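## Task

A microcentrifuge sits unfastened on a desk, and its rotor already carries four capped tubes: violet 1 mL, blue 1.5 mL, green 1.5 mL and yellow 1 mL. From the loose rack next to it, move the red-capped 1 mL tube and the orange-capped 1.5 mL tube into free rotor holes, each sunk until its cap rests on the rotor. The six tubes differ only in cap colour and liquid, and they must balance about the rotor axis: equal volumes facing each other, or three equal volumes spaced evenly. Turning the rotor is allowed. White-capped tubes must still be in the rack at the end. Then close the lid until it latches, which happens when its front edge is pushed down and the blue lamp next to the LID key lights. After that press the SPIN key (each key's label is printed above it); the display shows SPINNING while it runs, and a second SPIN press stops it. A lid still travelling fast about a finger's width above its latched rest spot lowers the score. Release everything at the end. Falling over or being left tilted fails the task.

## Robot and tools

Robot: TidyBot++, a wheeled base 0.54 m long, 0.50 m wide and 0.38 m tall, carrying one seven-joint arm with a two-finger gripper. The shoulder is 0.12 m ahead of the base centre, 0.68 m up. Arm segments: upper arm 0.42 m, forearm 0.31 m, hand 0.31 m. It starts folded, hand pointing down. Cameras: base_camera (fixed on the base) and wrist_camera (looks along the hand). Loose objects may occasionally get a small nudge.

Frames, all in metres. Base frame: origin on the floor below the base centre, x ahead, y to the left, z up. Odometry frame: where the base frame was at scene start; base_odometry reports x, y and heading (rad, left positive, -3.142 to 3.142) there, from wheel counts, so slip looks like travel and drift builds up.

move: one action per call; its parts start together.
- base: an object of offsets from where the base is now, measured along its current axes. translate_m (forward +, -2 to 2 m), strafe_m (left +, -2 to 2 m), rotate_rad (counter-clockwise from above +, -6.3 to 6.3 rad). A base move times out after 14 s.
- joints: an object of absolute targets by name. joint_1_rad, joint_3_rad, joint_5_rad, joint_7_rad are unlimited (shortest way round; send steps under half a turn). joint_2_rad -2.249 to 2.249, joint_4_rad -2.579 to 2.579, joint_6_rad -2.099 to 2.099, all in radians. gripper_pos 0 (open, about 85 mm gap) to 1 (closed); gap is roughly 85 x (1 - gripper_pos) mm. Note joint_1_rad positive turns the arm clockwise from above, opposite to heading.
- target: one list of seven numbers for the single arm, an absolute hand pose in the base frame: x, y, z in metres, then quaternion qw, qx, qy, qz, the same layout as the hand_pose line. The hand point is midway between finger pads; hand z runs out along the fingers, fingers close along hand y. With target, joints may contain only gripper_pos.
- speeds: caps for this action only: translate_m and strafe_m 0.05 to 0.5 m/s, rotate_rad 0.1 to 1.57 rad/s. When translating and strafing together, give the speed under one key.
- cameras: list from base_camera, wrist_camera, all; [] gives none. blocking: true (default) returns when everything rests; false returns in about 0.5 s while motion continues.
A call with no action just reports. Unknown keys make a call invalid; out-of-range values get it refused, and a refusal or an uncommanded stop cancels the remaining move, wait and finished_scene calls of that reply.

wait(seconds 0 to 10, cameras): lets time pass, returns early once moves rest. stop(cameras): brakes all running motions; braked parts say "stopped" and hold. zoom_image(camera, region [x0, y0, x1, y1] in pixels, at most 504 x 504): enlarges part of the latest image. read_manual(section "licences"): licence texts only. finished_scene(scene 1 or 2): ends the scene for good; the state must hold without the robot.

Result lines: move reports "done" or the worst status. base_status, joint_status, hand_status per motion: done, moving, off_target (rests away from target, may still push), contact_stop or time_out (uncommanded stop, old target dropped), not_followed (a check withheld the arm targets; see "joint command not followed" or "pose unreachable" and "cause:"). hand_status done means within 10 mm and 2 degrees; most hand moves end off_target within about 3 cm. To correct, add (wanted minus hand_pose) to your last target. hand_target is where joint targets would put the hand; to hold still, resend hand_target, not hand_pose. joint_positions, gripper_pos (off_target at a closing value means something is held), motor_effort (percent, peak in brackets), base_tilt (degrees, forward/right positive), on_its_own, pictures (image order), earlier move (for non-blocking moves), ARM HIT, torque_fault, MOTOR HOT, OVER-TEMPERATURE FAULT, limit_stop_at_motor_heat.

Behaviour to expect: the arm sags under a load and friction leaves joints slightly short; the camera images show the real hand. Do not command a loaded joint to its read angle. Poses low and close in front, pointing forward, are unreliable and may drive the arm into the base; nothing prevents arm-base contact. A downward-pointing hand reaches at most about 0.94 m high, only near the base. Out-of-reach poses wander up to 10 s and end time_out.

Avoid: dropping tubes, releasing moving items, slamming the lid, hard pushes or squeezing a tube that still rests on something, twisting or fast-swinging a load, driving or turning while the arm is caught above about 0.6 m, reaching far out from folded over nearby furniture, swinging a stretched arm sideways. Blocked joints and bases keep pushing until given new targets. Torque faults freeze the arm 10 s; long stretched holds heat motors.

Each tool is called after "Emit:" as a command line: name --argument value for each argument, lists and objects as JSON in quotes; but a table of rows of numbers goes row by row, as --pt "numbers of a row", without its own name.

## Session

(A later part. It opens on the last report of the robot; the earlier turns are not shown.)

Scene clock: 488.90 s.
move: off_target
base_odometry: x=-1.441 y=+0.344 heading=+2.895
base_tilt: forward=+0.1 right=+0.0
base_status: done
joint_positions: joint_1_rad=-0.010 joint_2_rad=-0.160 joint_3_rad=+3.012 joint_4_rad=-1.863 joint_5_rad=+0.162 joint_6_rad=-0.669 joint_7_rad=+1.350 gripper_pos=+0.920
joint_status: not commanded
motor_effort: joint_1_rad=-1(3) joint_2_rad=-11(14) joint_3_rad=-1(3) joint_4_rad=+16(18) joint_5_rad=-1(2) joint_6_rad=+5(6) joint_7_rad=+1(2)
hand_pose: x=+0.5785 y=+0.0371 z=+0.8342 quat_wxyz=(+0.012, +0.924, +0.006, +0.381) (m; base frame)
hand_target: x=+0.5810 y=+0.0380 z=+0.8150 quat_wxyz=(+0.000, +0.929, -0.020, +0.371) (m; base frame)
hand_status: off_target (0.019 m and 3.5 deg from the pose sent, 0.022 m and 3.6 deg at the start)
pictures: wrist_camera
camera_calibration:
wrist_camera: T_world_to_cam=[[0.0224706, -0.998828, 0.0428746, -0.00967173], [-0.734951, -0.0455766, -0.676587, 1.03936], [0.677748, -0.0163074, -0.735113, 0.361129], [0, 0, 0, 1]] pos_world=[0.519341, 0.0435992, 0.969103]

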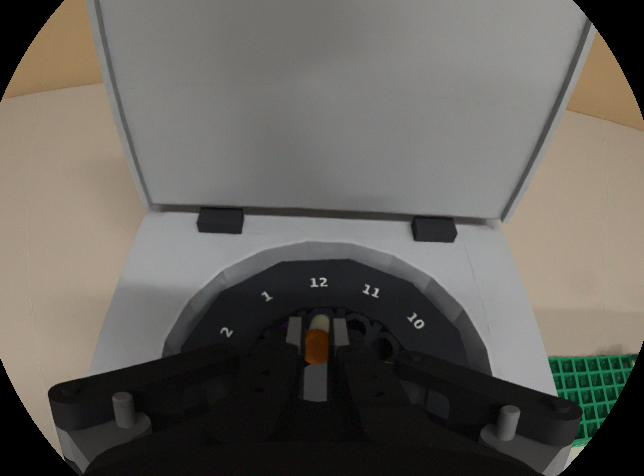

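Emit:
move --base '{"translate_m": 0.003}' --target '[0.583, 0.038, 0.805, 0, 0.9288, -0.02, 0.3706]' --cameras '["wrist_camera"]'

Emit:
zoom_image --camera "wrist_camera" --region '[270, 270, 360, 340]'

Emit:
move --base '{"translate_m": 0.003}' --target '[0.585, 0.038, 0.796, 0, 0.9288, -0.02, 0.3706]' --cameras '["wrist_camera"]'

Emit:
zoom_image --camera "wrist_camera" --region '[270, 270, 360, 340]'

Scene clock: 492.17 s.
move: off_target
base_odometry: x=-1.444 y=+0.344 heading=+2.895
base_tilt: forward=+0.1 right=+0.0
base_status: done
joint_positions: joint_1_rad=-0.005 joint_2_rad=-0.162 joint_3_rad=+3.012 joint_4_rad=-1.882 joint_5_rad=+0.164 joint_6_rad=-0.644 joint_7_rad=+1.345 gripper_pos=+0.920
joint_status: not commanded
motor_effort: joint_1_rad=-3(4) joint_2_rad=-8(11) joint_3_rad=-2(3) joint_4_rad=+16(18) joint_5_rad=-2(2) joint_6_rad=+6(6) joint_7_rad=+1(1)
hand_pose: x=+0.5788 y=+0.0356 z=+0.8307 quat_wxyz=(+0.011, +0.923, +0.003, +0.385) (m; base frame)
hand_target: x=+0.5830 y=+0.0380 z=+0.8050 quat_wxyz=(+0.000, +0.929, -0.020, +0.371) (m; base frame)
hand_status: off_target (0.026 m and 3.4 deg from the pose sent, 0.030 m and 3.5 deg at the start)
pictures: wrist_camera
camera_calibration:
wrist_camera: T_world_to_cam=[[0.0176115, -0.999087, 0.0389105, -0.00491305], [-0.729353, -0.0394568, -0.682998, 1.03898], [0.68391, -0.0163509, -0.729383, 0.350057], [0, 0, 0, 1]] pos_world=[0.518464, 0.0418101, 0.965139]

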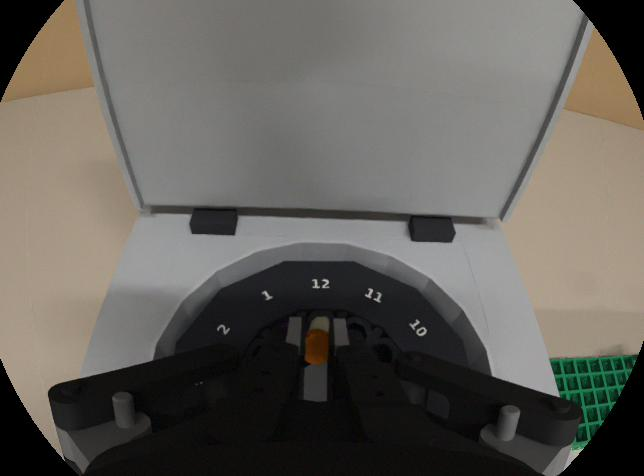

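Scaled by 5.600.

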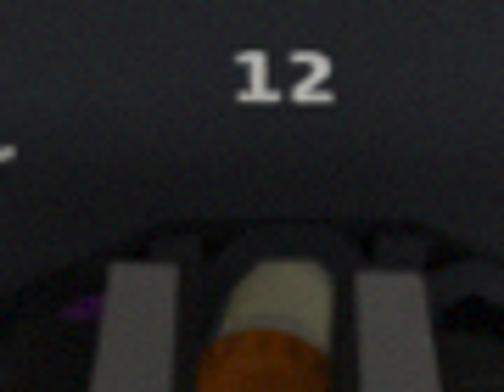

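Scene clock: 492.77 s.
move: off_target
base_odometry: x=-1.447 y=+0.345 heading=+2.895
base_tilt: forward=+0.1 right=+0.0
base_status: done
joint_positions: joint_1_rad=-0.002 joint_2_rad=-0.164 joint_3_rad=+3.013 joint_4_rad=-1.900 joint_5_rad=+0.168 joint_6_rad=-0.618 joint_7_rad=+1.335 gripper_pos=+0.920
joint_status: not commanded
motor_effort: joint_1_rad=-3(4) joint_2_rad=-6(8) joint_3_rad=-2(4) joint_4_rad=+16(16) joint_5_rad=-2(3) joint_6_rad=+6(7) joint_7_rad=+2(2)
hand_pose: x=+0.5796 y=+0.0337 z=+0.8275 quat_wxyz=(+0.010, +0.921, -0.001, +0.389) (m; base frame)
hand_target: x=+0.5850 y=+0.0380 z=+0.7960 quat_wxyz=(+0.000, +0.929, -0.020, +0.371) (m; base frame)
hand_status: off_target (0.032 m and 3.4 deg from the pose sent, 0.035 m and 3.4 deg at the start)
pictures: wrist_camera
camera_calibration:
wrist_camera: T_world_to_cam=[[0.0106978, -0.999335, 0.0348522, 0.000627042], [-0.723357, -0.0317985, -0.689742, 1.03919], [0.690392, -0.0178319, -0.723216, 0.338326], [0, 0, 0, 1]] pos_world=[0.518121, 0.0397043, 0.961434]

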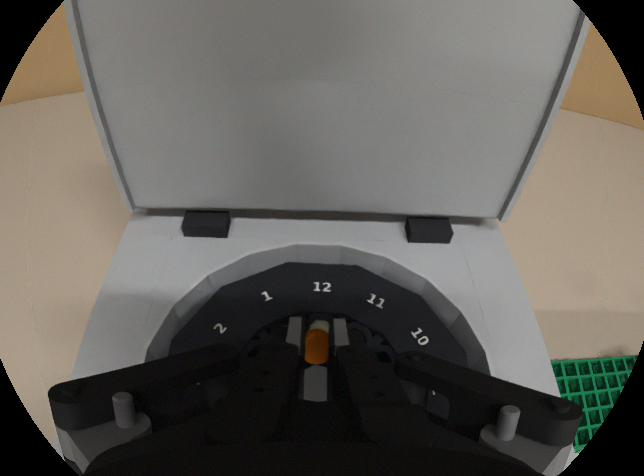

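Scaled by 5.600.

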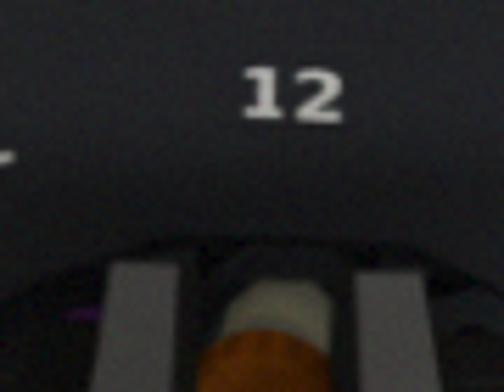

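Emit:
move --base '{"translate_m": 0.003, "strafe_m": -0.002}' --target '[0.586, 0.038, 0.786, 0, 0.9272, -0.02, 0.3746]' --cameras '[]'

Emit:
move --base '{"translate_m": 0.003, "strafe_m": -0.001}' --target '[0.587, 0.038, 0.777, 0, 0.9272, -0.02, 0.3746]' --cameras '["wrist_camera"]'

Emit:
zoom_image --camera "wrist_camera" --region '[260, 270, 370, 370]'

Scene clock: 496.43 s.
move: off_target
base_odometry: x=-1.449 y=+0.348 heading=+2.895
base_tilt: forward=+0.1 right=+0.0
base_status: done
joint_positions: joint_1_rad=-0.002 joint_2_rad=-0.178 joint_3_rad=+3.013 joint_4_rad=-1.931 joint_5_rad=+0.179 joint_6_rad=-0.580 joint_7_rad=+1.314 gripper_pos=+0.920
joint_status: not commanded
motor_effort: joint_1_rad=-3(4) joint_2_rad=-1(6) joint_3_rad=-2(4) joint_4_rad=+14(16) joint_5_rad=-2(2) joint_6_rad=+7(9) joint_7_rad=+1(1)
hand_pose: x=+0.5775 y=+0.0334 z=+0.8264 quat_wxyz=(+0.008, +0.917, -0.005, +0.400) (m; base frame)
hand_target: x=+0.5860 y=+0.0380 z=+0.7860 quat_wxyz=(+0.000, +0.927, -0.020, +0.375) (m; base frame)
hand_status: off_target (0.042 m and 3.7 deg from the pose sent, 0.042 m and 3.1 deg at the start)
pictures: none
No camera images: "cameras" was empty.

Scene clock: 497.03 s.
move: off_target
base_odometry: x=-1.451 y=+0.350 heading=+2.895
base_tilt: forward=+0.1 right=+0.0
base_status: done
joint_positions: joint_1_rad=-0.002 joint_2_rad=-0.189 joint_3_rad=+3.013 joint_4_rad=-1.951 joint_5_rad=+0.187 joint_6_rad=-0.558 joint_7_rad=+1.296 gripper_pos=+0.920
joint_status: not commanded
motor_effort: joint_1_rad=-2(3) joint_2_rad=+3(5) joint_3_rad=-1(2) joint_4_rad=+15(16) joint_5_rad=-1(2) joint_6_rad=+10(10) joint_7_rad=+1(2)
hand_pose: x=+0.5753 y=+0.0329 z=+0.8257 quat_wxyz=(+0.007, +0.914, -0.009, +0.406) (m; base frame)
hand_target: x=+0.5870 y=+0.0380 z=+0.7770 quat_wxyz=(+0.000, +0.927, -0.020, +0.375) (m; base frame)
hand_status: off_target (0.050 m and 4.1 deg from the pose sent, 0.051 m and 3.7 deg at the start)
pictures: wrist_camera
camera_calibration:
wrist_camera: T_world_to_cam=[[-0.00288, -0.999754, 0.0219862, 0.0183551], [-0.698445, -0.0137237, -0.715532, 1.04117], [0.715658, -0.0174169, -0.698234, 0.304731], [0, 0, 0, 1]] pos_world=[0.50917, 0.0379467, 0.957362]

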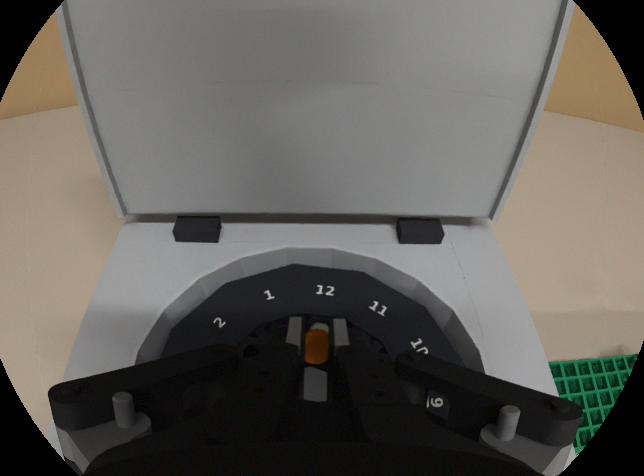

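Scaled by 4.582.

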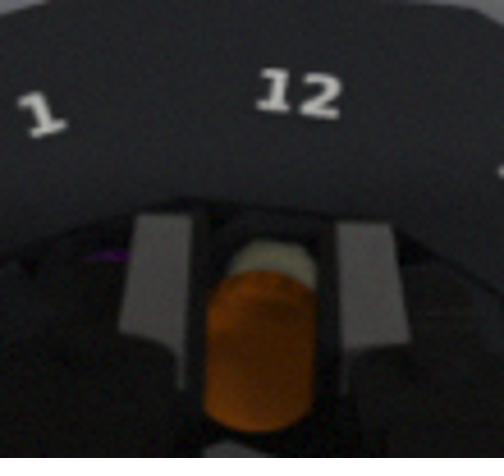

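Emit:
move --joints '{"gripper_pos": 0.7}' --cameras '["wrist_camera"]'

Emit:
zoom_image --camera "wrist_camera" --region '[220, 200, 440, 400]'

Scene clock: 513.03 s.
move: done
base_odometry: x=-1.451 y=+0.350 heading=+2.895
base_tilt: forward=+0.1 right=+0.0
base_status: not commanded
joint_positions: joint_1_rad=+0.008 joint_2_rad=-0.189 joint_3_rad=+3.016 joint_4_rad=-1.952 joint_5_rad=+0.198 joint_6_rad=-0.554 joint_7_rad=+1.296 gripper_pos=+0.701
joint_status: all done
motor_effort: joint_1_rad=-3(5) joint_2_rad=+4(5) joint_3_rad=-2(5) joint_4_rad=+15(15) joint_5_rad=-2(4) joint_6_rad=+8(10) joint_7_rad=+1(1)
hand_pose: x=+0.5766 y=+0.0254 z=+0.8266 quat_wxyz=(+0.013, +0.913, -0.012, +0.408) (m; base frame)
hand_target: x=+0.5870 y=+0.0380 z=+0.7770 quat_wxyz=(+0.000, +0.927, -0.020, +0.375) (m; base frame)
hand_status: not commanded
pictures: wrist_camera
camera_calibration:
wrist_camera: T_world_to_cam=[[-0.01297, -0.999428, 0.0312342, 0.00909561], [-0.695216, -0.013438, -0.718676, 1.04333], [0.718684, -0.0310358, -0.694644, 0.299903], [0, 0, 0, 1]] pos_world=[0.509923, 0.0324184, 0.957858]

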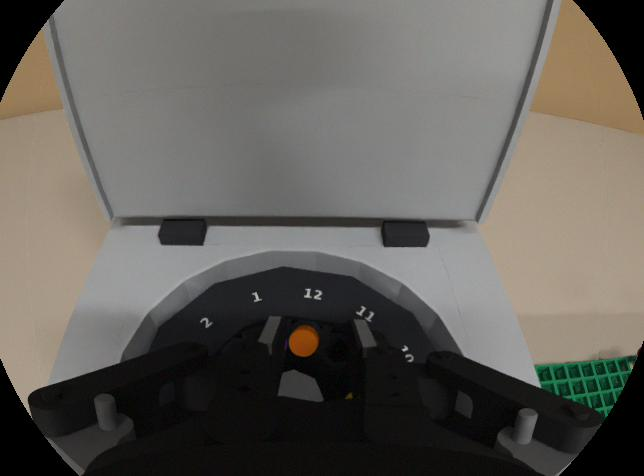

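Scaled by 2.291.

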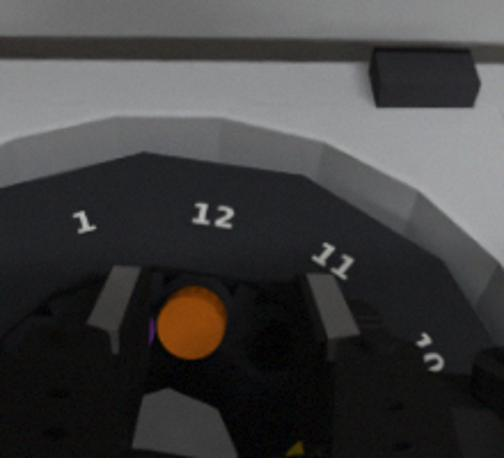

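Emit:
move --target '[0.537, 0.038, 0.855, 0, 0.9288, -0.02, 0.3706]' --cameras '["wrist_camera"]'

Emit:
zoom_image --camera "wrist_camera" --region '[220, 240, 400, 400]'

Scene clock: 517.20 s.
move: off_target
base_odometry: x=-1.452 y=+0.350 heading=+2.895
base_tilt: forward=+0.1 right=+0.0
base_status: not commanded
joint_positions: joint_1_rad=+0.008 joint_2_rad=-0.252 joint_3_rad=+2.995 joint_4_rad=-1.858 joint_5_rad=+0.136 joint_6_rad=-0.752 joint_7_rad=+1.300 gripper_pos=+0.700
joint_status: not commanded
motor_effort: joint_1_rad=+0(3) joint_2_rad=-12(17) joint_3_rad=+2(3) joint_4_rad=+19(20) joint_5_rad=+0(3) joint_6_rad=+5(10) joint_7_rad=+0(1)
hand_pose: x=+0.5458 y=+0.0363 z=+0.8591 quat_wxyz=(+0.001, +0.922, -0.028, +0.387) (m; base frame)
hand_target: x=+0.5370 y=+0.0380 z=+0.8550 quat_wxyz=(+0.000, +0.929, -0.020, +0.371) (m; base frame)
hand_status: off_target (0.010 m and 2.3 deg from the pose sent, 0.050 m and 5.0 deg at the start)
pictures: wrist_camera
camera_calibration:
wrist_camera: T_world_to_cam=[[-0.0318346, -0.999487, -0.00351188, 0.0586436], [-0.725887, 0.0255353, -0.687339, 1.03379], [0.687076, -0.0193319, -0.726328, 0.389064], [0, 0, 0, 1]] pos_world=[0.484967, 0.0397367, 0.99336]

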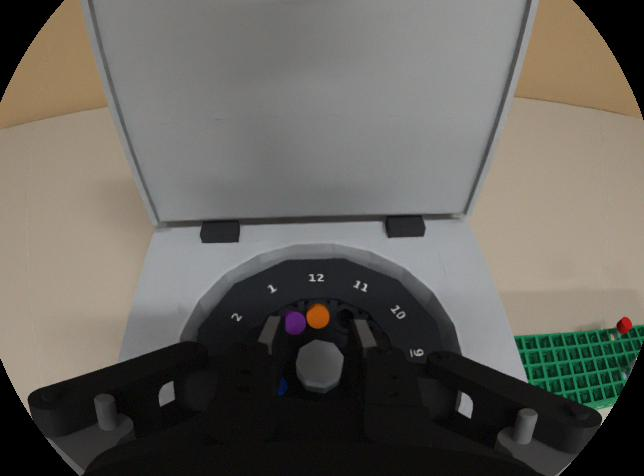

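Scaled by 2.800.

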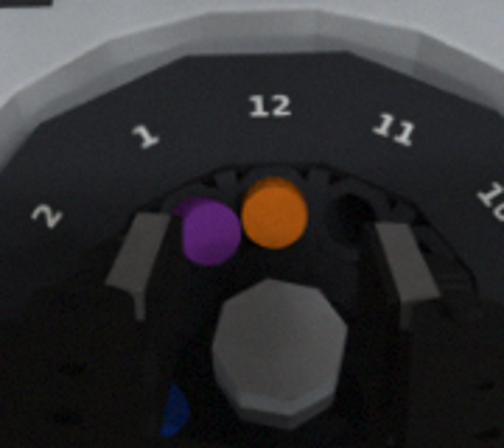

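Emit:
move --joints '{"gripper_pos": 1.0}' --cameras '[]'

Emit:
move --target '[0.560, 0.038, 0.825, 0, 0.9288, -0.02, 0.3706]' --cameras '["wrist_camera"]'

Emit:
zoom_image --camera "wrist_camera" --region '[240, 240, 400, 400]'

Scene clock: 521.87 s.
move: done
base_odometry: x=-1.452 y=+0.350 heading=+2.895
base_tilt: forward=+0.1 right=+0.0
base_status: not commanded
joint_positions: joint_1_rad=+0.008 joint_2_rad=-0.252 joint_3_rad=+2.995 joint_4_rad=-1.858 joint_5_rad=+0.136 joint_6_rad=-0.754 joint_7_rad=+1.300 gripper_pos=+0.999
joint_status: all done
motor_effort: joint_1_rad=+0(1) joint_2_rad=-12(12) joint_3_rad=+2(2) joint_4_rad=+20(20) joint_5_rad=+0(1) joint_6_rad=+6(6) joint_7_rad=+1(1)
hand_pose: x=+0.5455 y=+0.0362 z=+0.8588 quat_wxyz=(+0.001, +0.922, -0.028, +0.387) (m; base frame)
hand_target: x=+0.5370 y=+0.0380 z=+0.8550 quat_wxyz=(+0.000, +0.929, -0.020, +0.371) (m; base frame)
hand_status: not commanded
pictures: none
No camera images: "cameras" was empty.

Scene clock: 522.70 s.
move: done
base_odometry: x=-1.452 y=+0.350 heading=+2.895
base_tilt: forward=+0.2 right=+0.0
base_status: not commanded
joint_positions: joint_1_rad=+0.008 joint_2_rad=-0.202 joint_3_rad=+2.995 joint_4_rad=-1.892 joint_5_rad=+0.136 joint_6_rad=-0.702 joint_7_rad=+1.300 gripper_pos=+0.999
joint_status: not commanded
motor_effort: joint_1_rad=+1(1) joint_2_rad=-13(15) joint_3_rad=+1(2) joint_4_rad=+18(21) joint_5_rad=+0(1) joint_6_rad=+5(7) joint_7_rad=+1(1)
hand_pose: x=+0.5565 y=+0.0379 z=+0.8299 quat_wxyz=(-0.001, +0.928, -0.025, +0.371) (m; base frame)
hand_target: x=+0.5600 y=+0.0380 z=+0.8250 quat_wxyz=(+0.000, +0.929, -0.020, +0.371) (m; base frame)
hand_status: done (0.006 m and 0.6 deg from the pose sent, 0.037 m and 2.2 deg at the start)
pictures: wrist_camera
camera_calibration:
wrist_camera: T_world_to_cam=[[-0.0246516, -0.999681, -0.00553813, 0.05822], [-0.749739, 0.0221521, -0.661363, 1.01335], [0.661275, -0.0121515, -0.750046, 0.394257], [0, 0, 0, 1]] pos_world=[0.500472, 0.0405444, 0.966227]

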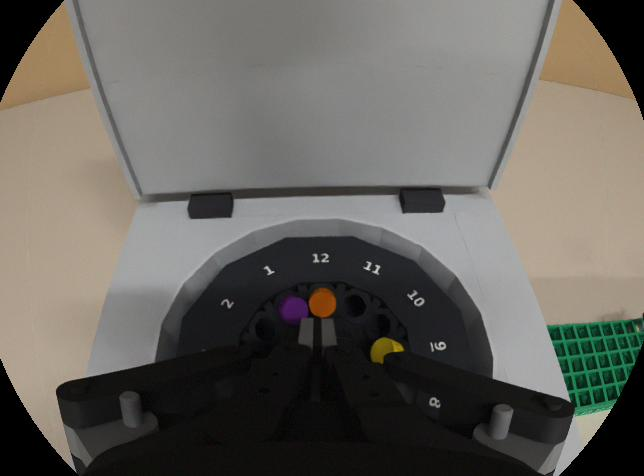

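Scaled by 3.150.

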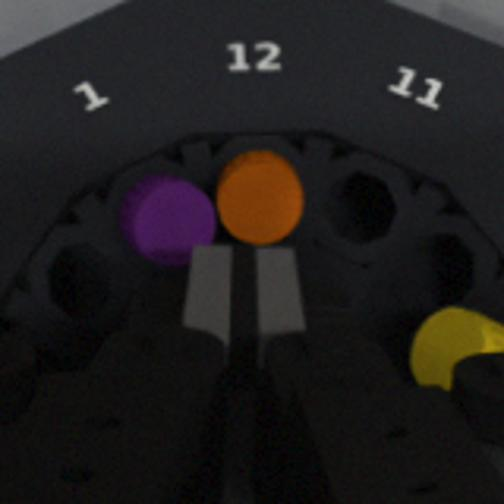

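Emit:
move --base '{"translate_m": 0.012, "strafe_m": -0.001}' --cameras '["wrist_camera"]'

Emit:
zoom_image --camera "wrist_camera" --region '[260, 260, 380, 380]'

Scene clock: 527.70 s.
move: done
base_odometry: x=-1.463 y=+0.354 heading=+2.895
base_tilt: forward=+0.1 right=+0.0
base_status: done
joint_positions: joint_1_rad=+0.008 joint_2_rad=-0.201 joint_3_rad=+2.994 joint_4_rad=-1.892 joint_5_rad=+0.136 joint_6_rad=-0.701 joint_7_rad=+1.300 gripper_pos=+0.999
joint_status: not commanded
motor_effort: joint_1_rad=+0(1) joint_2_rad=-13(15) joint_3_rad=+2(2) joint_4_rad=+19(19) joint_5_rad=+0(1) joint_6_rad=+4(7) joint_7_rad=+1(1)
hand_pose: x=+0.5570 y=+0.0382 z=+0.8298 quat_wxyz=(-0.001, +0.928, -0.025, +0.371) (m; base frame)
hand_target: x=+0.5600 y=+0.0380 z=+0.8250 quat_wxyz=(+0.000, +0.929, -0.020, +0.371) (m; base frame)
hand_status: not commanded
pictures: wrist_camera
camera_calibration:
wrist_camera: T_world_to_cam=[[-0.0240552, -0.999695, -0.00561137, 0.0582561], [-0.749831, 0.0217546, -0.661272, 1.01359], [0.661192, -0.0116994, -0.750125, 0.393971], [0, 0, 0, 1]] pos_world=[0.500931, 0.0407974, 0.966113]

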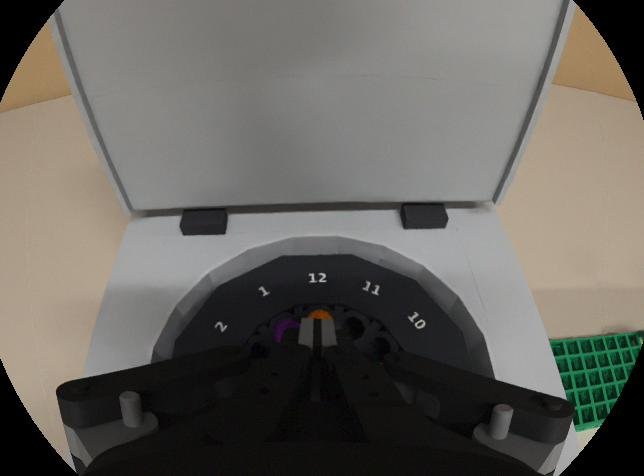

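Scaled by 4.200.

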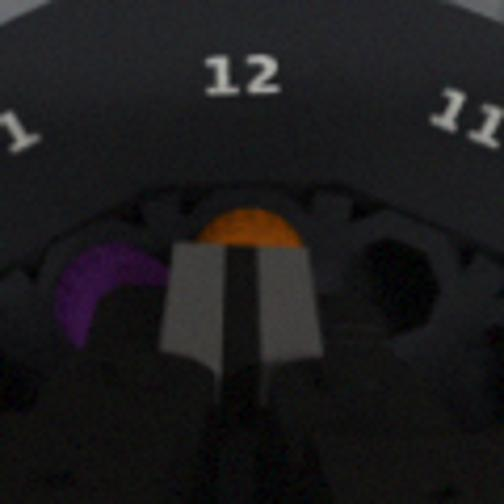

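Emit:
move --target '[0.566, 0.038, 0.815, 0, 0.9288, -0.02, 0.3706]' --cameras '[]'

Emit:
move --target '[0.570, 0.038, 0.807, 0, 0.9288, -0.02, 0.3706]' --cameras '["wrist_camera"]'

Emit:
zoom_image --camera "wrist_camera" --region '[260, 260, 380, 380]'

Scene clock: 530.87 s.
move: off_target
base_odometry: x=-1.463 y=+0.354 heading=+2.895
base_tilt: forward=+0.1 right=+0.0
base_status: not commanded
joint_positions: joint_1_rad=+0.008 joint_2_rad=-0.195 joint_3_rad=+2.994 joint_4_rad=-1.901 joint_5_rad=+0.136 joint_6_rad=-0.670 joint_7_rad=+1.300 gripper_pos=+0.999
joint_status: not commanded
motor_effort: joint_1_rad=+0(0) joint_2_rad=-13(14) joint_3_rad=+1(2) joint_4_rad=+18(20) joint_5_rad=+0(1) joint_6_rad=+4(6) joint_7_rad=+1(1)
hand_pose: x=+0.5621 y=+0.0398 z=+0.8286 quat_wxyz=(-0.004, +0.926, -0.023, +0.378) (m; base frame)
hand_target: x=+0.5660 y=+0.0380 z=+0.8150 quat_wxyz=(+0.000, +0.929, -0.020, +0.371) (m; base frame)
hand_status: off_target (0.014 m and 1.1 deg from the pose sent, 0.017 m and 0.6 deg at the start)
pictures: none
No camera images: "cameras" was empty.

Scene clock: 531.57 s.
move: off_target
base_odometry: x=-1.463 y=+0.354 heading=+2.895
base_tilt: forward=+0.1 right=+0.0
base_status: not commanded
joint_positions: joint_1_rad=+0.010 joint_2_rad=-0.193 joint_3_rad=+2.995 joint_4_rad=-1.911 joint_5_rad=+0.141 joint_6_rad=-0.652 joint_7_rad=+1.300 gripper_pos=+0.999
joint_status: not commanded
motor_effort: joint_1_rad=-1(3) joint_2_rad=-8(13) joint_3_rad=+0(3) joint_4_rad=+16(19) joint_5_rad=-1(3) joint_6_rad=+5(7) joint_7_rad=+1(1)
hand_pose: x=+0.5641 y=+0.0391 z=+0.8270 quat_wxyz=(-0.003, +0.924, -0.022, +0.381) (m; base frame)
hand_target: x=+0.5700 y=+0.0380 z=+0.8070 quat_wxyz=(+0.000, +0.929, -0.020, +0.371) (m; base frame)
hand_status: off_target (0.021 m and 1.4 deg from the pose sent, 0.023 m and 1.1 deg at the start)
pictures: wrist_camera
camera_calibration:
wrist_camera: T_world_to_cam=[[-0.0172269, -0.999829, -0.00675447, 0.0564452], [-0.734939, 0.0172426, -0.677914, 1.0226], [0.677915, -0.00671426, -0.73511, 0.365144], [0, 0, 0, 1]] pos_world=[0.504984, 0.0412549, 0.962037]

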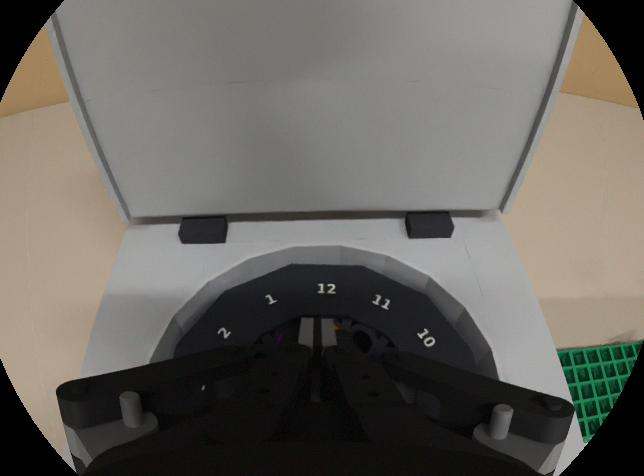

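Scaled by 4.200.

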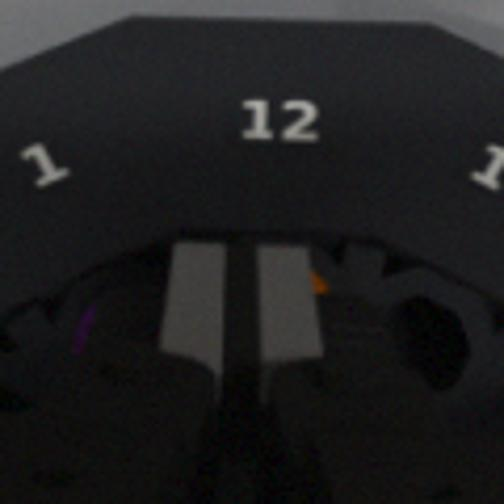

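Emit:
move --target '[0.548, 0.036, 0.840, 0, 0.9288, -0.02, 0.3706]' --cameras '["wrist_camera"]'

Emit:
zoom_image --camera "wrist_camera" --region '[260, 260, 380, 380]'

Scene clock: 534.83 s.
move: done
base_odometry: x=-1.463 y=+0.354 heading=+2.895
base_tilt: forward=+0.2 right=+0.0
base_status: not commanded
joint_positions: joint_1_rad=+0.010 joint_2_rad=-0.218 joint_3_rad=+2.995 joint_4_rad=-1.886 joint_5_rad=+0.131 joint_6_rad=-0.709 joint_7_rad=+1.301 gripper_pos=+0.999
joint_status: not commanded
motor_effort: joint_1_rad=+1(2) joint_2_rad=-13(15) joint_3_rad=+1(2) joint_4_rad=+19(20) joint_5_rad=+0(1) joint_6_rad=+6(6) joint_7_rad=+1(1)
hand_pose: x=+0.5540 y=+0.0384 z=+0.8386 quat_wxyz=(-0.003, +0.926, -0.027, +0.378) (m; base frame)
hand_target: x=+0.5480 y=+0.0360 z=+0.8400 quat_wxyz=(+0.000, +0.929, -0.020, +0.371) (m; base frame)
hand_status: done (0.007 m and 1.2 deg from the pose sent, 0.021 m and 1.4 deg at the start)
pictures: wrist_camera
camera_calibration:
wrist_camera: T_world_to_cam=[[-0.0266157, -0.999592, -0.0103952, 0.0638392], [-0.740035, 0.0266934, -0.672038, 1.0206], [0.672041, -0.010194, -0.740444, 0.388327], [0, 0, 0, 1]] pos_world=[0.496011, 0.0405283, 0.974083]

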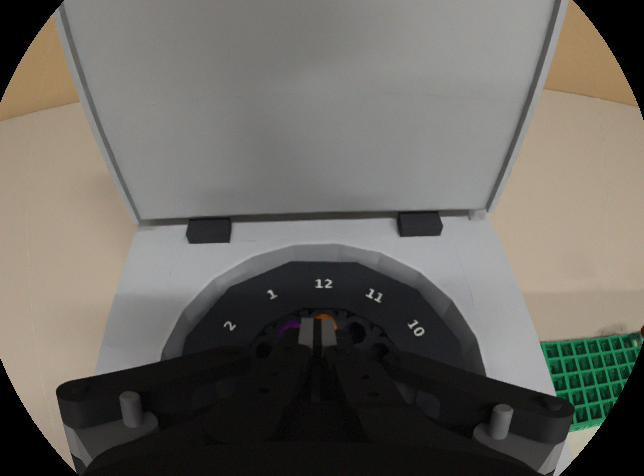

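Scaled by 4.200.

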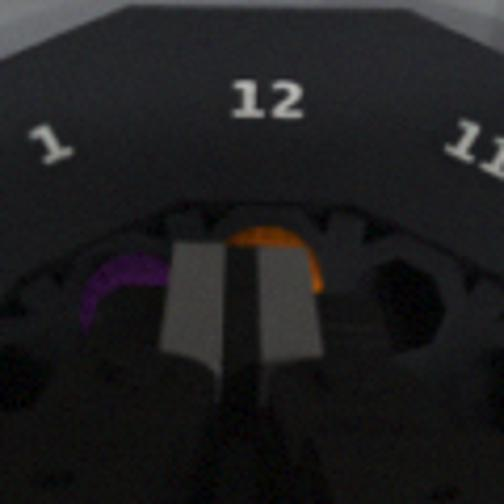

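Emit:
move --base '{"strafe_m": -0.003}' --cameras '["wrist_camera"]'

Emit:
zoom_image --camera "wrist_camera" --region '[260, 260, 380, 380]'

Emit:
move --target '[0.564, 0.036, 0.811, 0, 0.9288, -0.02, 0.3706]' --cameras '["wrist_camera"]'

Emit:
zoom_image --camera "wrist_camera" --region '[260, 260, 380, 380]'

Scene clock: 538.27 s.
move: done
base_odometry: x=-1.462 y=+0.357 heading=+2.895
base_tilt: forward=+0.1 right=+0.0
base_status: done
joint_positions: joint_1_rad=+0.010 joint_2_rad=-0.218 joint_3_rad=+2.994 joint_4_rad=-1.886 joint_5_rad=+0.131 joint_6_rad=-0.709 joint_7_rad=+1.301 gripper_pos=+0.999
joint_status: not commanded
motor_effort: joint_1_rad=+1(2) joint_2_rad=-13(14) joint_3_rad=+2(4) joint_4_rad=+20(20) joint_5_rad=+1(1) joint_6_rad=+5(6) joint_7_rad=+1(1)
hand_pose: x=+0.5540 y=+0.0386 z=+0.8387 quat_wxyz=(-0.003, +0.926, -0.027, +0.378) (m; base frame)
hand_target: x=+0.5480 y=+0.0360 z=+0.8400 quat_wxyz=(+0.000, +0.929, -0.020, +0.371) (m; base frame)
hand_status: not commanded
pictures: wrist_camera
camera_calibration:
wrist_camera: T_world_to_cam=[[-0.0262737, -0.999602, -0.0102788, 0.063719], [-0.739868, 0.0263594, -0.672236, 1.02071], [0.672239, -0.0100572, -0.740266, 0.388185], [0, 0, 0, 1]] pos_world=[0.495914, 0.0406923, 0.974176]

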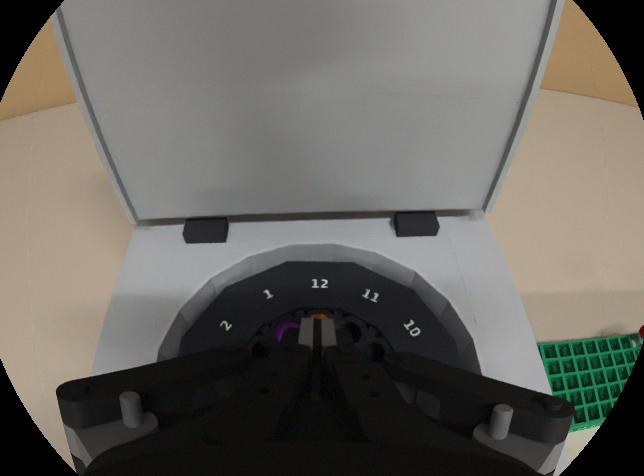

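Scaled by 4.200.

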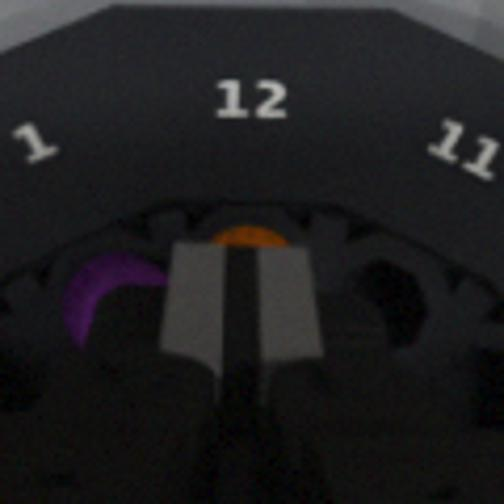

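Scene clock: 539.03 s.
move: off_target
base_odometry: x=-1.462 y=+0.357 heading=+2.895
base_tilt: forward=+0.1 right=+0.0
base_status: not commanded
joint_positions: joint_1_rad=+0.010 joint_2_rad=-0.199 joint_3_rad=+2.994 joint_4_rad=-1.915 joint_5_rad=+0.131 joint_6_rad=-0.647 joint_7_rad=+1.301 gripper_pos=+0.999
joint_status: not commanded
motor_effort: joint_1_rad=+0(1) joint_2_rad=-12(14) joint_3_rad=+1(2) joint_4_rad=+17(20) joint_5_rad=-1(1) joint_6_rad=+3(6) joint_7_rad=+1(1)
hand_pose: x=+0.5627 y=+0.0412 z=+0.8279 quat_wxyz=(-0.007, +0.923, -0.023, +0.383) (m; base frame)
hand_target: x=+0.5640 y=+0.0360 z=+0.8110 quat_wxyz=(+0.000, +0.929, -0.020, +0.371) (m; base frame)
hand_status: off_target (0.018 m and 1.8 deg from the pose sent, 0.030 m and 1.2 deg at the start)
pictures: wrist_camera
camera_calibration:
wrist_camera: T_world_to_cam=[[-0.0170955, -0.999729, -0.0157885, 0.0658727], [-0.731881, 0.0232706, -0.681035, 1.02278], [0.681218, -0.0000873125, -0.732081, 0.362085], [0, 0, 0, 1]] pos_world=[0.503022, 0.0420857, 0.962665]

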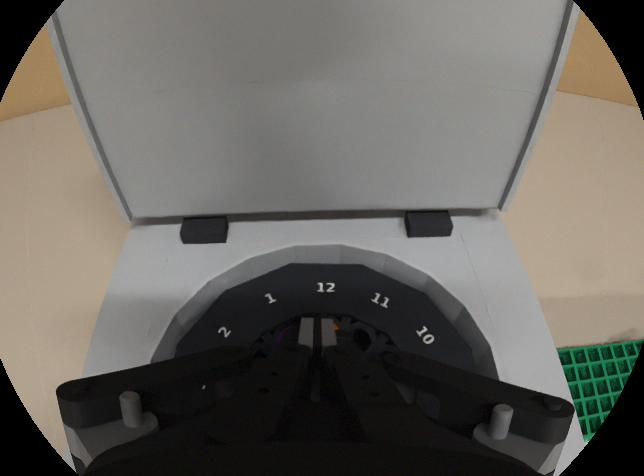

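Scaled by 4.200.

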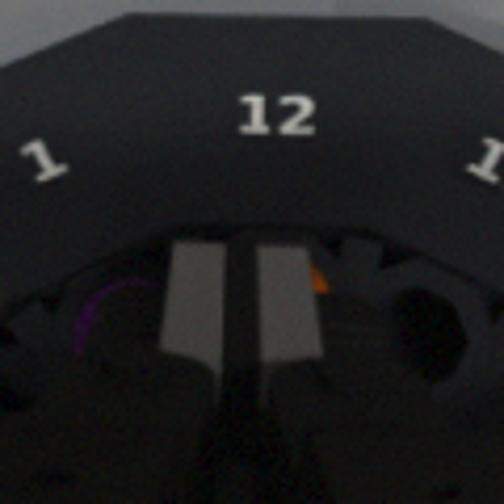

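Emit:
move --target '[0.510, 0.036, 0.860, 0, 0.9288, -0.02, 0.3706]' --cameras '["wrist_camera"]'

Emit:
zoom_image --camera "wrist_camera" --region '[260, 230, 380, 350]'

Scene clock: 543.43 s.
move: off_target
base_odometry: x=-1.462 y=+0.357 heading=+2.895
base_tilt: forward=+0.1 right=+0.0
base_status: not commanded
joint_positions: joint_1_rad=+0.021 joint_2_rad=-0.325 joint_3_rad=+2.994 joint_4_rad=-1.882 joint_5_rad=+0.109 joint_6_rad=-0.795 joint_7_rad=+1.313 gripper_pos=+0.999
joint_status: not commanded
motor_effort: joint_1_rad=+0(1) joint_2_rad=-9(15) joint_3_rad=+2(3) joint_4_rad=+20(21) joint_5_rad=+0(1) joint_6_rad=+5(7) joint_7_rad=+1(1)
hand_pose: x=+0.5178 y=+0.0337 z=+0.8658 quat_wxyz=(-0.001, +0.921, -0.035, +0.388) (m; base frame)
hand_target: x=+0.5100 y=+0.0360 z=+0.8600 quat_wxyz=(+0.000, +0.929, -0.020, +0.371) (m; base frame)
hand_status: off_target (0.010 m and 2.8 deg from the pose sent, 0.062 m and 1.8 deg at the start)
pictures: wrist_camera
camera_calibration:
wrist_camera: T_world_to_cam=[[-0.042923, -0.999007, -0.0119354, 0.0681848], [-0.723579, 0.0393222, -0.689121, 1.01804], [0.688906, -0.020943, -0.724548, 0.410726], [0, 0, 0, 1]] pos_world=[0.456607, 0.0366874, 0.999956]

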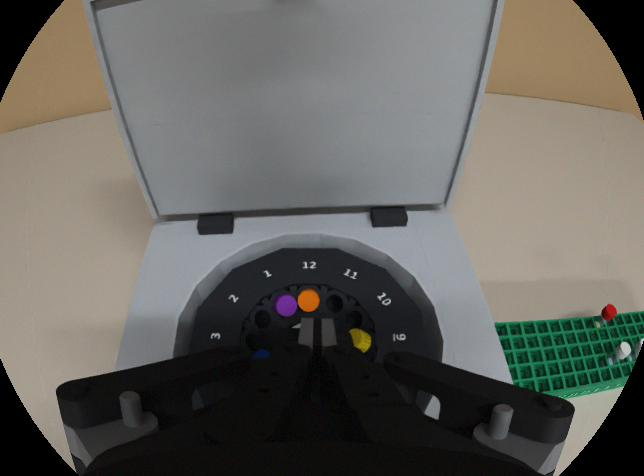

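Scaled by 4.200.

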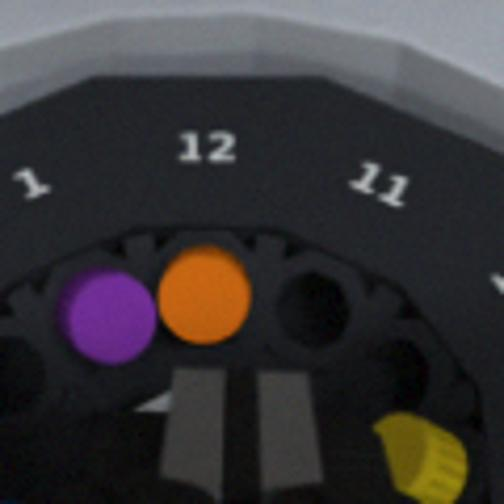

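Emit:
move --target '[0.50, 0.036, 0.92, 0, 1, 0, 0]' --joints '{"gripper_pos": 0.55}' --cameras '["wrist_camera"]'

Emit:
zoom_image --camera "wrist_camera" --region '[250, 60, 410, 220]'

Scene clock: 548.87 s.
move: off_target
base_odometry: x=-1.462 y=+0.357 heading=+2.895
base_tilt: forward=+0.2 right=+0.0
base_status: not commanded
joint_positions: joint_1_rad=-0.074 joint_2_rad=+0.221 joint_3_rad=+3.141 joint_4_rad=-0.874 joint_5_rad=+0.042 joint_6_rad=-1.992 joint_7_rad=+1.411 gripper_pos=+0.550
joint_status: all done
motor_effort: joint_1_rad=+0(1) joint_2_rad=-24(25) joint_3_rad=+1(2) joint_4_rad=+15(21) joint_5_rad=-1(1) joint_6_rad=+1(7) joint_7_rad=+1(1)
hand_pose: x=+0.5071 y=+0.0183 z=+0.9255 quat_wxyz=(+0.016, +0.998, -0.052, +0.029) (m; base frame)
hand_target: x=+0.5000 y=+0.0360 z=+0.9200 quat_wxyz=(+0.000, +1.000, +0.000, +0.000) (m; base frame)
hand_status: off_target (0.020 m and 7.0 deg from the pose sent, 0.057 m and 45.9 deg at the start)
pictures: wrist_camera
camera_calibration:
wrist_camera: T_world_to_cam=[[-0.078578, -0.996547, 0.0268239, 0.0352247], [-0.99673, 0.0780278, -0.0209803, 0.571509], [0.0188149, -0.0283848, -0.99942, 1.05533], [0, 0, 0, 1]] pos_world=[0.552553, 0.0204648, 1.06576]

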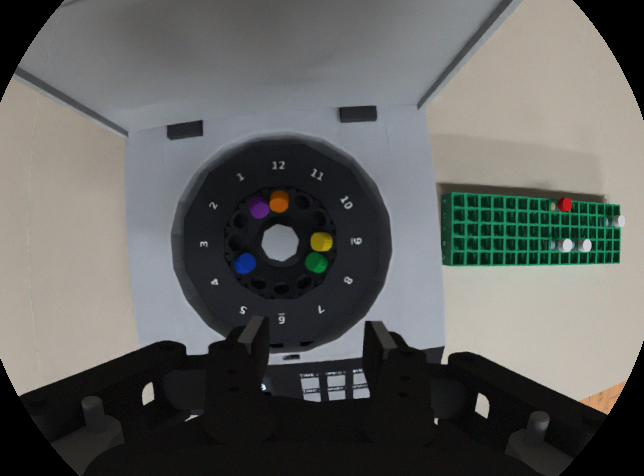

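Scaled by 3.150.

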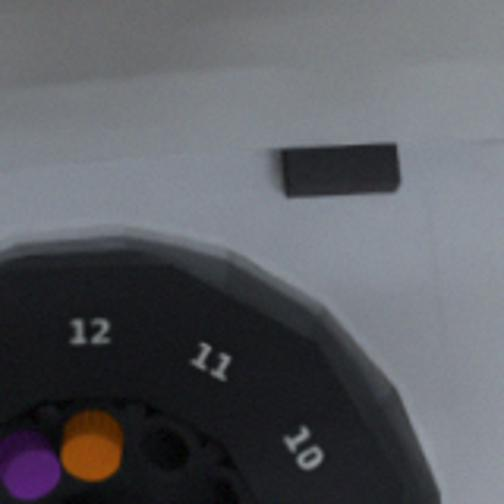

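Emit:
zoom_image --camera "wrist_camera" --region '[215, 180, 345, 310]'

Scaled by 3.877.

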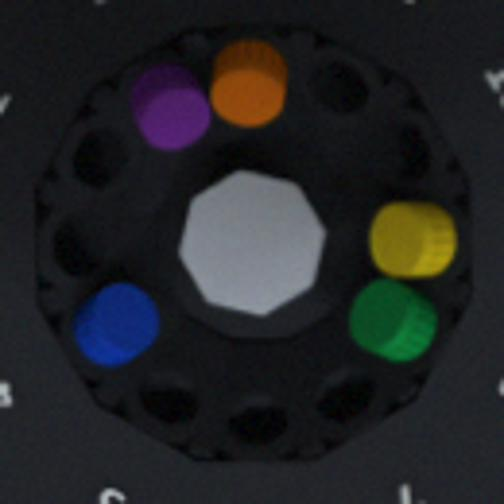

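Emit:
move --base '{"strafe_m": -0.24, "translate_m": -0.03}' --target '[0.56, 0.03, 0.87, 0, 1, 0, 0]' --cameras '["wrist_camera"]'

Scene clock: 555.33 s.
move: off_target
base_odometry: x=-1.375 y=+0.582 heading=+2.896
base_tilt: forward=+0.1 right=+0.0
base_status: done
joint_positions: joint_1_rad=-0.077 joint_2_rad=+0.344 joint_3_rad=+3.161 joint_4_rad=-0.876 joint_5_rad=+0.032 joint_6_rad=-1.939 joint_7_rad=+1.441 gripper_pos=+0.550
joint_status: not commanded
motor_effort: joint_1_rad=+0(3) joint_2_rad=-29(33) joint_3_rad=+0(2) joint_4_rad=+15(16) joint_5_rad=-1(1) joint_6_rad=-1(2) joint_7_rad=+1(2)
hand_pose: x=+0.5505 y=+0.0188 z=+0.8750 quat_wxyz=(+0.019, +0.999, -0.041, -0.007) (m; base frame)
hand_target: x=+0.5600 y=+0.0300 z=+0.8700 quat_wxyz=(+0.000, +1.000, +0.000, +0.000) (m; base frame)
hand_status: off_target (0.015 m and 5.2 deg from the pose sent, 0.078 m and 7.0 deg at the start)
pictures: wrist_camera
camera_calibration:
wrist_camera: T_world_to_cam=[[-0.0561576, -0.997811, 0.0349357, 0.0211379], [-0.997067, 0.0578695, 0.05009, 0.55209], [-0.052002, -0.0320203, -0.998134, 1.04193], [0, 0, 0, 1]] pos_world=[0.60584, 0.0225053, 1.01159]

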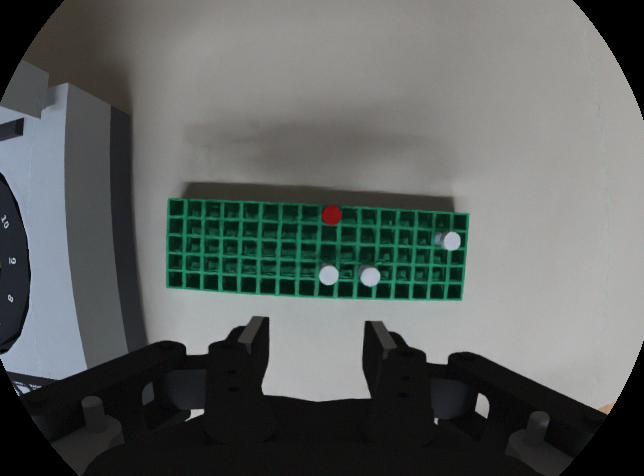

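Emit:
move --target '[0.609, 0.016, 0.825, 0, 1, 0.02, 0]' --cameras '["wrist_camera"]'

Scene clock: 560.37 s.
move: off_target
base_odometry: x=-1.375 y=+0.582 heading=+2.896
base_tilt: forward=+0.1 right=+0.0
base_status: not commanded
joint_positions: joint_1_rad=-0.066 joint_2_rad=+0.446 joint_3_rad=+3.161 joint_4_rad=-0.875 joint_5_rad=+0.032 joint_6_rad=-1.858 joint_7_rad=+1.516 gripper_pos=+0.550
joint_status: not commanded
motor_effort: joint_1_rad=+0(1) joint_2_rad=-33(36) joint_3_rad=+0(1) joint_4_rad=+15(16) joint_5_rad=+0(1) joint_6_rad=+0(2) joint_7_rad=+1(1)
hand_pose: x=+0.5934 y=+0.0164 z=+0.8282 quat_wxyz=(+0.020, +1.000, -0.007, -0.018) (m; base frame)
hand_target: x=+0.6090 y=+0.0160 z=+0.8250 quat_wxyz=(+0.000, +1.000, +0.020, +0.000) (m; base frame)
hand_status: off_target (0.016 m and 4.4 deg from the pose sent, 0.077 m and 7.4 deg at the start)
pictures: wrist_camera
camera_calibration:
wrist_camera: T_world_to_cam=[[0.0122162, -0.999251, 0.0367272, -0.0192368], [-0.99726, -0.00949512, 0.0733704, 0.579282], [-0.0729666, -0.0375228, -0.996628, 1.00872], [0, 0, 0, 1]] pos_world=[0.651533, 0.0241278, 0.963519]

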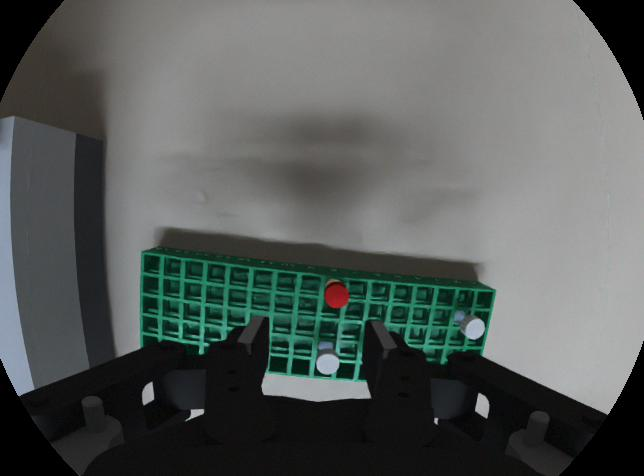

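Emit:
move --target '[0.616, 0.005, 0.80, -0.02, 1, 0.02, 0.018]' --cameras '["wrist_camera"]'

Scene clock: 564.83 s.
move: off_target
base_odometry: x=-1.375 y=+0.582 heading=+2.896
base_tilt: forward=+0.1 right=+0.0
base_status: not commanded
joint_positions: joint_1_rad=-0.013 joint_2_rad=+0.432 joint_3_rad=+3.161 joint_4_rad=-0.984 joint_5_rad=-0.002 joint_6_rad=-1.730 joint_7_rad=+1.556 gripper_pos=+0.550
joint_status: not commanded
motor_effort: joint_1_rad=+0(1) joint_2_rad=-33(34) joint_3_rad=+1(1) joint_4_rad=+15(16) joint_5_rad=-1(1) joint_6_rad=+1(1) joint_7_rad=+1(2)
hand_pose: x=+0.6048 y=+0.0007 z=+0.8013 quat_wxyz=(+0.003, +1.000, -0.010, -0.002) (m; base frame)
hand_target: x=+0.6160 y=+0.0050 z=+0.8000 quat_wxyz=(-0.020, +0.999, +0.020, +0.018) (m; base frame)
hand_status: off_target (0.012 m and 4.8 deg from the pose sent, 0.038 m and 6.9 deg at the start)
pictures: wrist_camera
camera_calibration:
wrist_camera: T_world_to_cam=[[0.00620621, -0.999978, 0.00235585, -0.00293901], [-0.999154, -0.00610527, 0.0406747, 0.619752], [-0.0406594, -0.00260629, -0.99917, 0.964646], [0, 0, 0, 1]] pos_world=[0.658468, 0.00335895, 0.938643]

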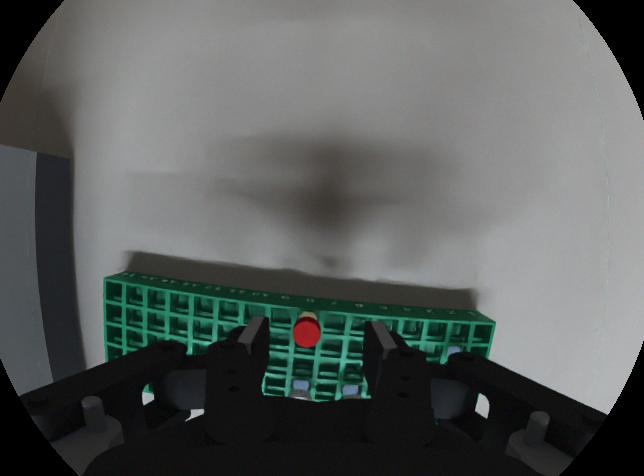

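Emit:
move --target '[0.615, 0.011, 0.776, -0.02, 1, 0.025, 0.018]' --cameras '["wrist_camera"]'

Emit:
zoom_image --camera "wrist_camera" --region '[230, 290, 400, 440]'

Scene clock: 567.87 s.
move: off_target
base_odometry: x=-1.375 y=+0.582 heading=+2.896
base_tilt: forward=+0.1 right=+0.0
base_status: not commanded
joint_positions: joint_1_rad=-0.013 joint_2_rad=+0.420 joint_3_rad=+3.161 joint_4_rad=-1.076 joint_5_rad=-0.003 joint_6_rad=-1.646 joint_7_rad=+1.557 gripper_pos=+0.550
joint_status: not commanded
motor_effort: joint_1_rad=+0(1) joint_2_rad=-32(34) joint_3_rad=+0(1) joint_4_rad=+15(17) joint_5_rad=+0(1) joint_6_rad=-1(1) joint_7_rad=+1(2)
hand_pose: x=+0.6043 y=+0.0007 z=+0.7781 quat_wxyz=(+0.002, +1.000, -0.009, +0.000) (m; base frame)
hand_target: x=+0.6150 y=+0.0110 z=+0.7760 quat_wxyz=(-0.020, +0.999, +0.025, +0.018) (m; base frame)
hand_status: off_target (0.015 m and 5.1 deg from the pose sent, 0.029 m and 5.3 deg at the start)
pictures: wrist_camera
camera_calibration:
wrist_camera: T_world_to_cam=[[0.00691318, -0.999975, 0.0014002, -0.00254251], [-0.999273, -0.00685582, 0.037497, 0.622719], [-0.0374865, -0.00165841, -0.999296, 0.939579], [0, 0, 0, 1]] pos_world=[0.657506, 0.00328501, 0.915571]

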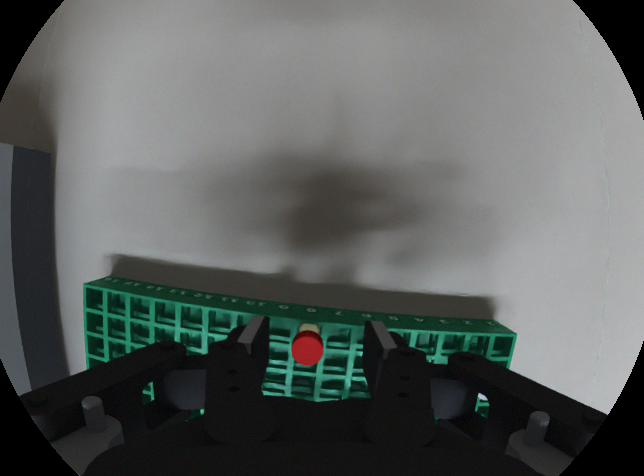

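Scaled by 2.965.

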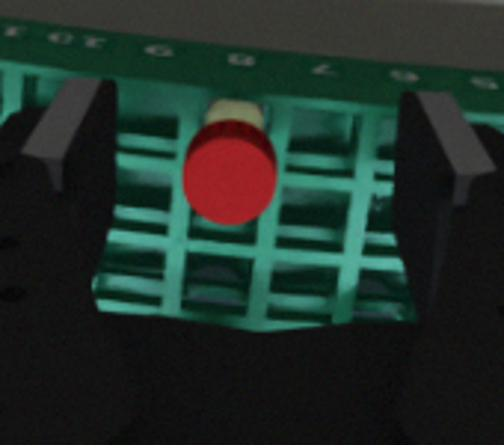

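Emit:
move --base '{"strafe_m": 0.0045}' --cameras '[]'

Emit:
move --joints '{"gripper_pos": 0.83}' --cameras '["wrist_camera"]'

Emit:
zoom_image --camera "wrist_camera" --region '[230, 290, 400, 440]'

Scene clock: 570.77 s.
move: done
base_odometry: x=-1.376 y=+0.578 heading=+2.896
base_tilt: forward=+0.1 right=+0.0
base_status: done
joint_positions: joint_1_rad=-0.011 joint_2_rad=+0.420 joint_3_rad=+3.160 joint_4_rad=-1.076 joint_5_rad=-0.005 joint_6_rad=-1.643 joint_7_rad=+1.557 gripper_pos=+0.550
joint_status: not commanded
motor_effort: joint_1_rad=+0(4) joint_2_rad=-32(33) joint_3_rad=+0(3) joint_4_rad=+16(16) joint_5_rad=-1(2) joint_6_rad=-1(1) joint_7_rad=+1(1)
hand_pose: x=+0.6049 y=+0.0006 z=+0.7783 quat_wxyz=(+0.001, +1.000, -0.010, +0.001) (m; base frame)
hand_target: x=+0.6150 y=+0.0110 z=+0.7760 quat_wxyz=(-0.020, +0.999, +0.025, +0.018) (m; base frame)
hand_status: not commanded
pictures: none
No camera images: "cameras" was empty.

Scene clock: 571.43 s.
move: done
base_odometry: x=-1.376 y=+0.578 heading=+2.896
base_tilt: forward=+0.2 right=+0.0
base_status: not commanded
joint_positions: joint_1_rad=-0.011 joint_2_rad=+0.420 joint_3_rad=+3.160 joint_4_rad=-1.076 joint_5_rad=-0.005 joint_6_rad=-1.643 joint_7_rad=+1.557 gripper_pos=+0.830
joint_status: all done
motor_effort: joint_1_rad=+0(1) joint_2_rad=-33(33) joint_3_rad=+1(1) joint_4_rad=+15(16) joint_5_rad=-1(1) joint_6_rad=+0(1) joint_7_rad=+1(1)
hand_pose: x=+0.6049 y=+0.0006 z=+0.7783 quat_wxyz=(+0.001, +1.000, -0.010, +0.001) (m; base frame)
hand_target: x=+0.6150 y=+0.0110 z=+0.7760 quat_wxyz=(-0.020, +0.999, +0.025, +0.018) (m; base frame)
hand_status: not commanded
pictures: wrist_camera
camera_calibration:
wrist_camera: T_world_to_cam=[[0.00582034, -0.999983, -0.000272833, -0.00072248], [-0.999374, -0.00582631, 0.0349067, 0.625457], [-0.0349077, 0.0000694927, -0.999391, 0.938274], [0, 0, 0, 1]] pos_world=[0.657822, 0.00285644, 0.91587]

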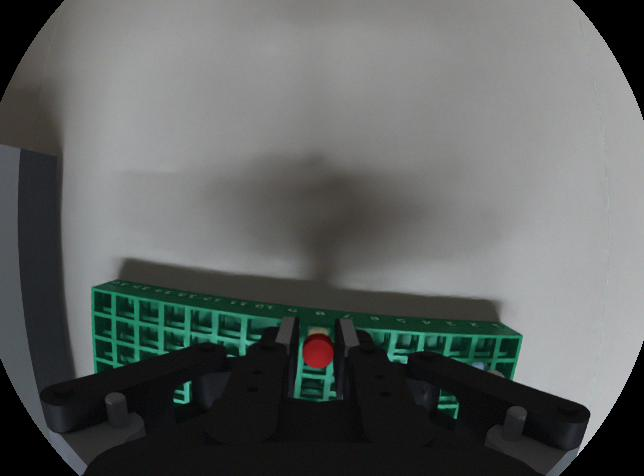

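Scaled by 2.965.

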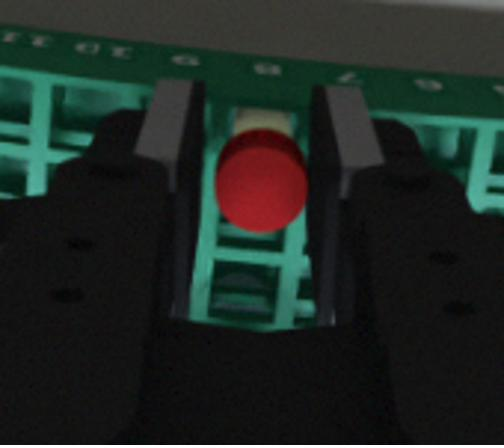

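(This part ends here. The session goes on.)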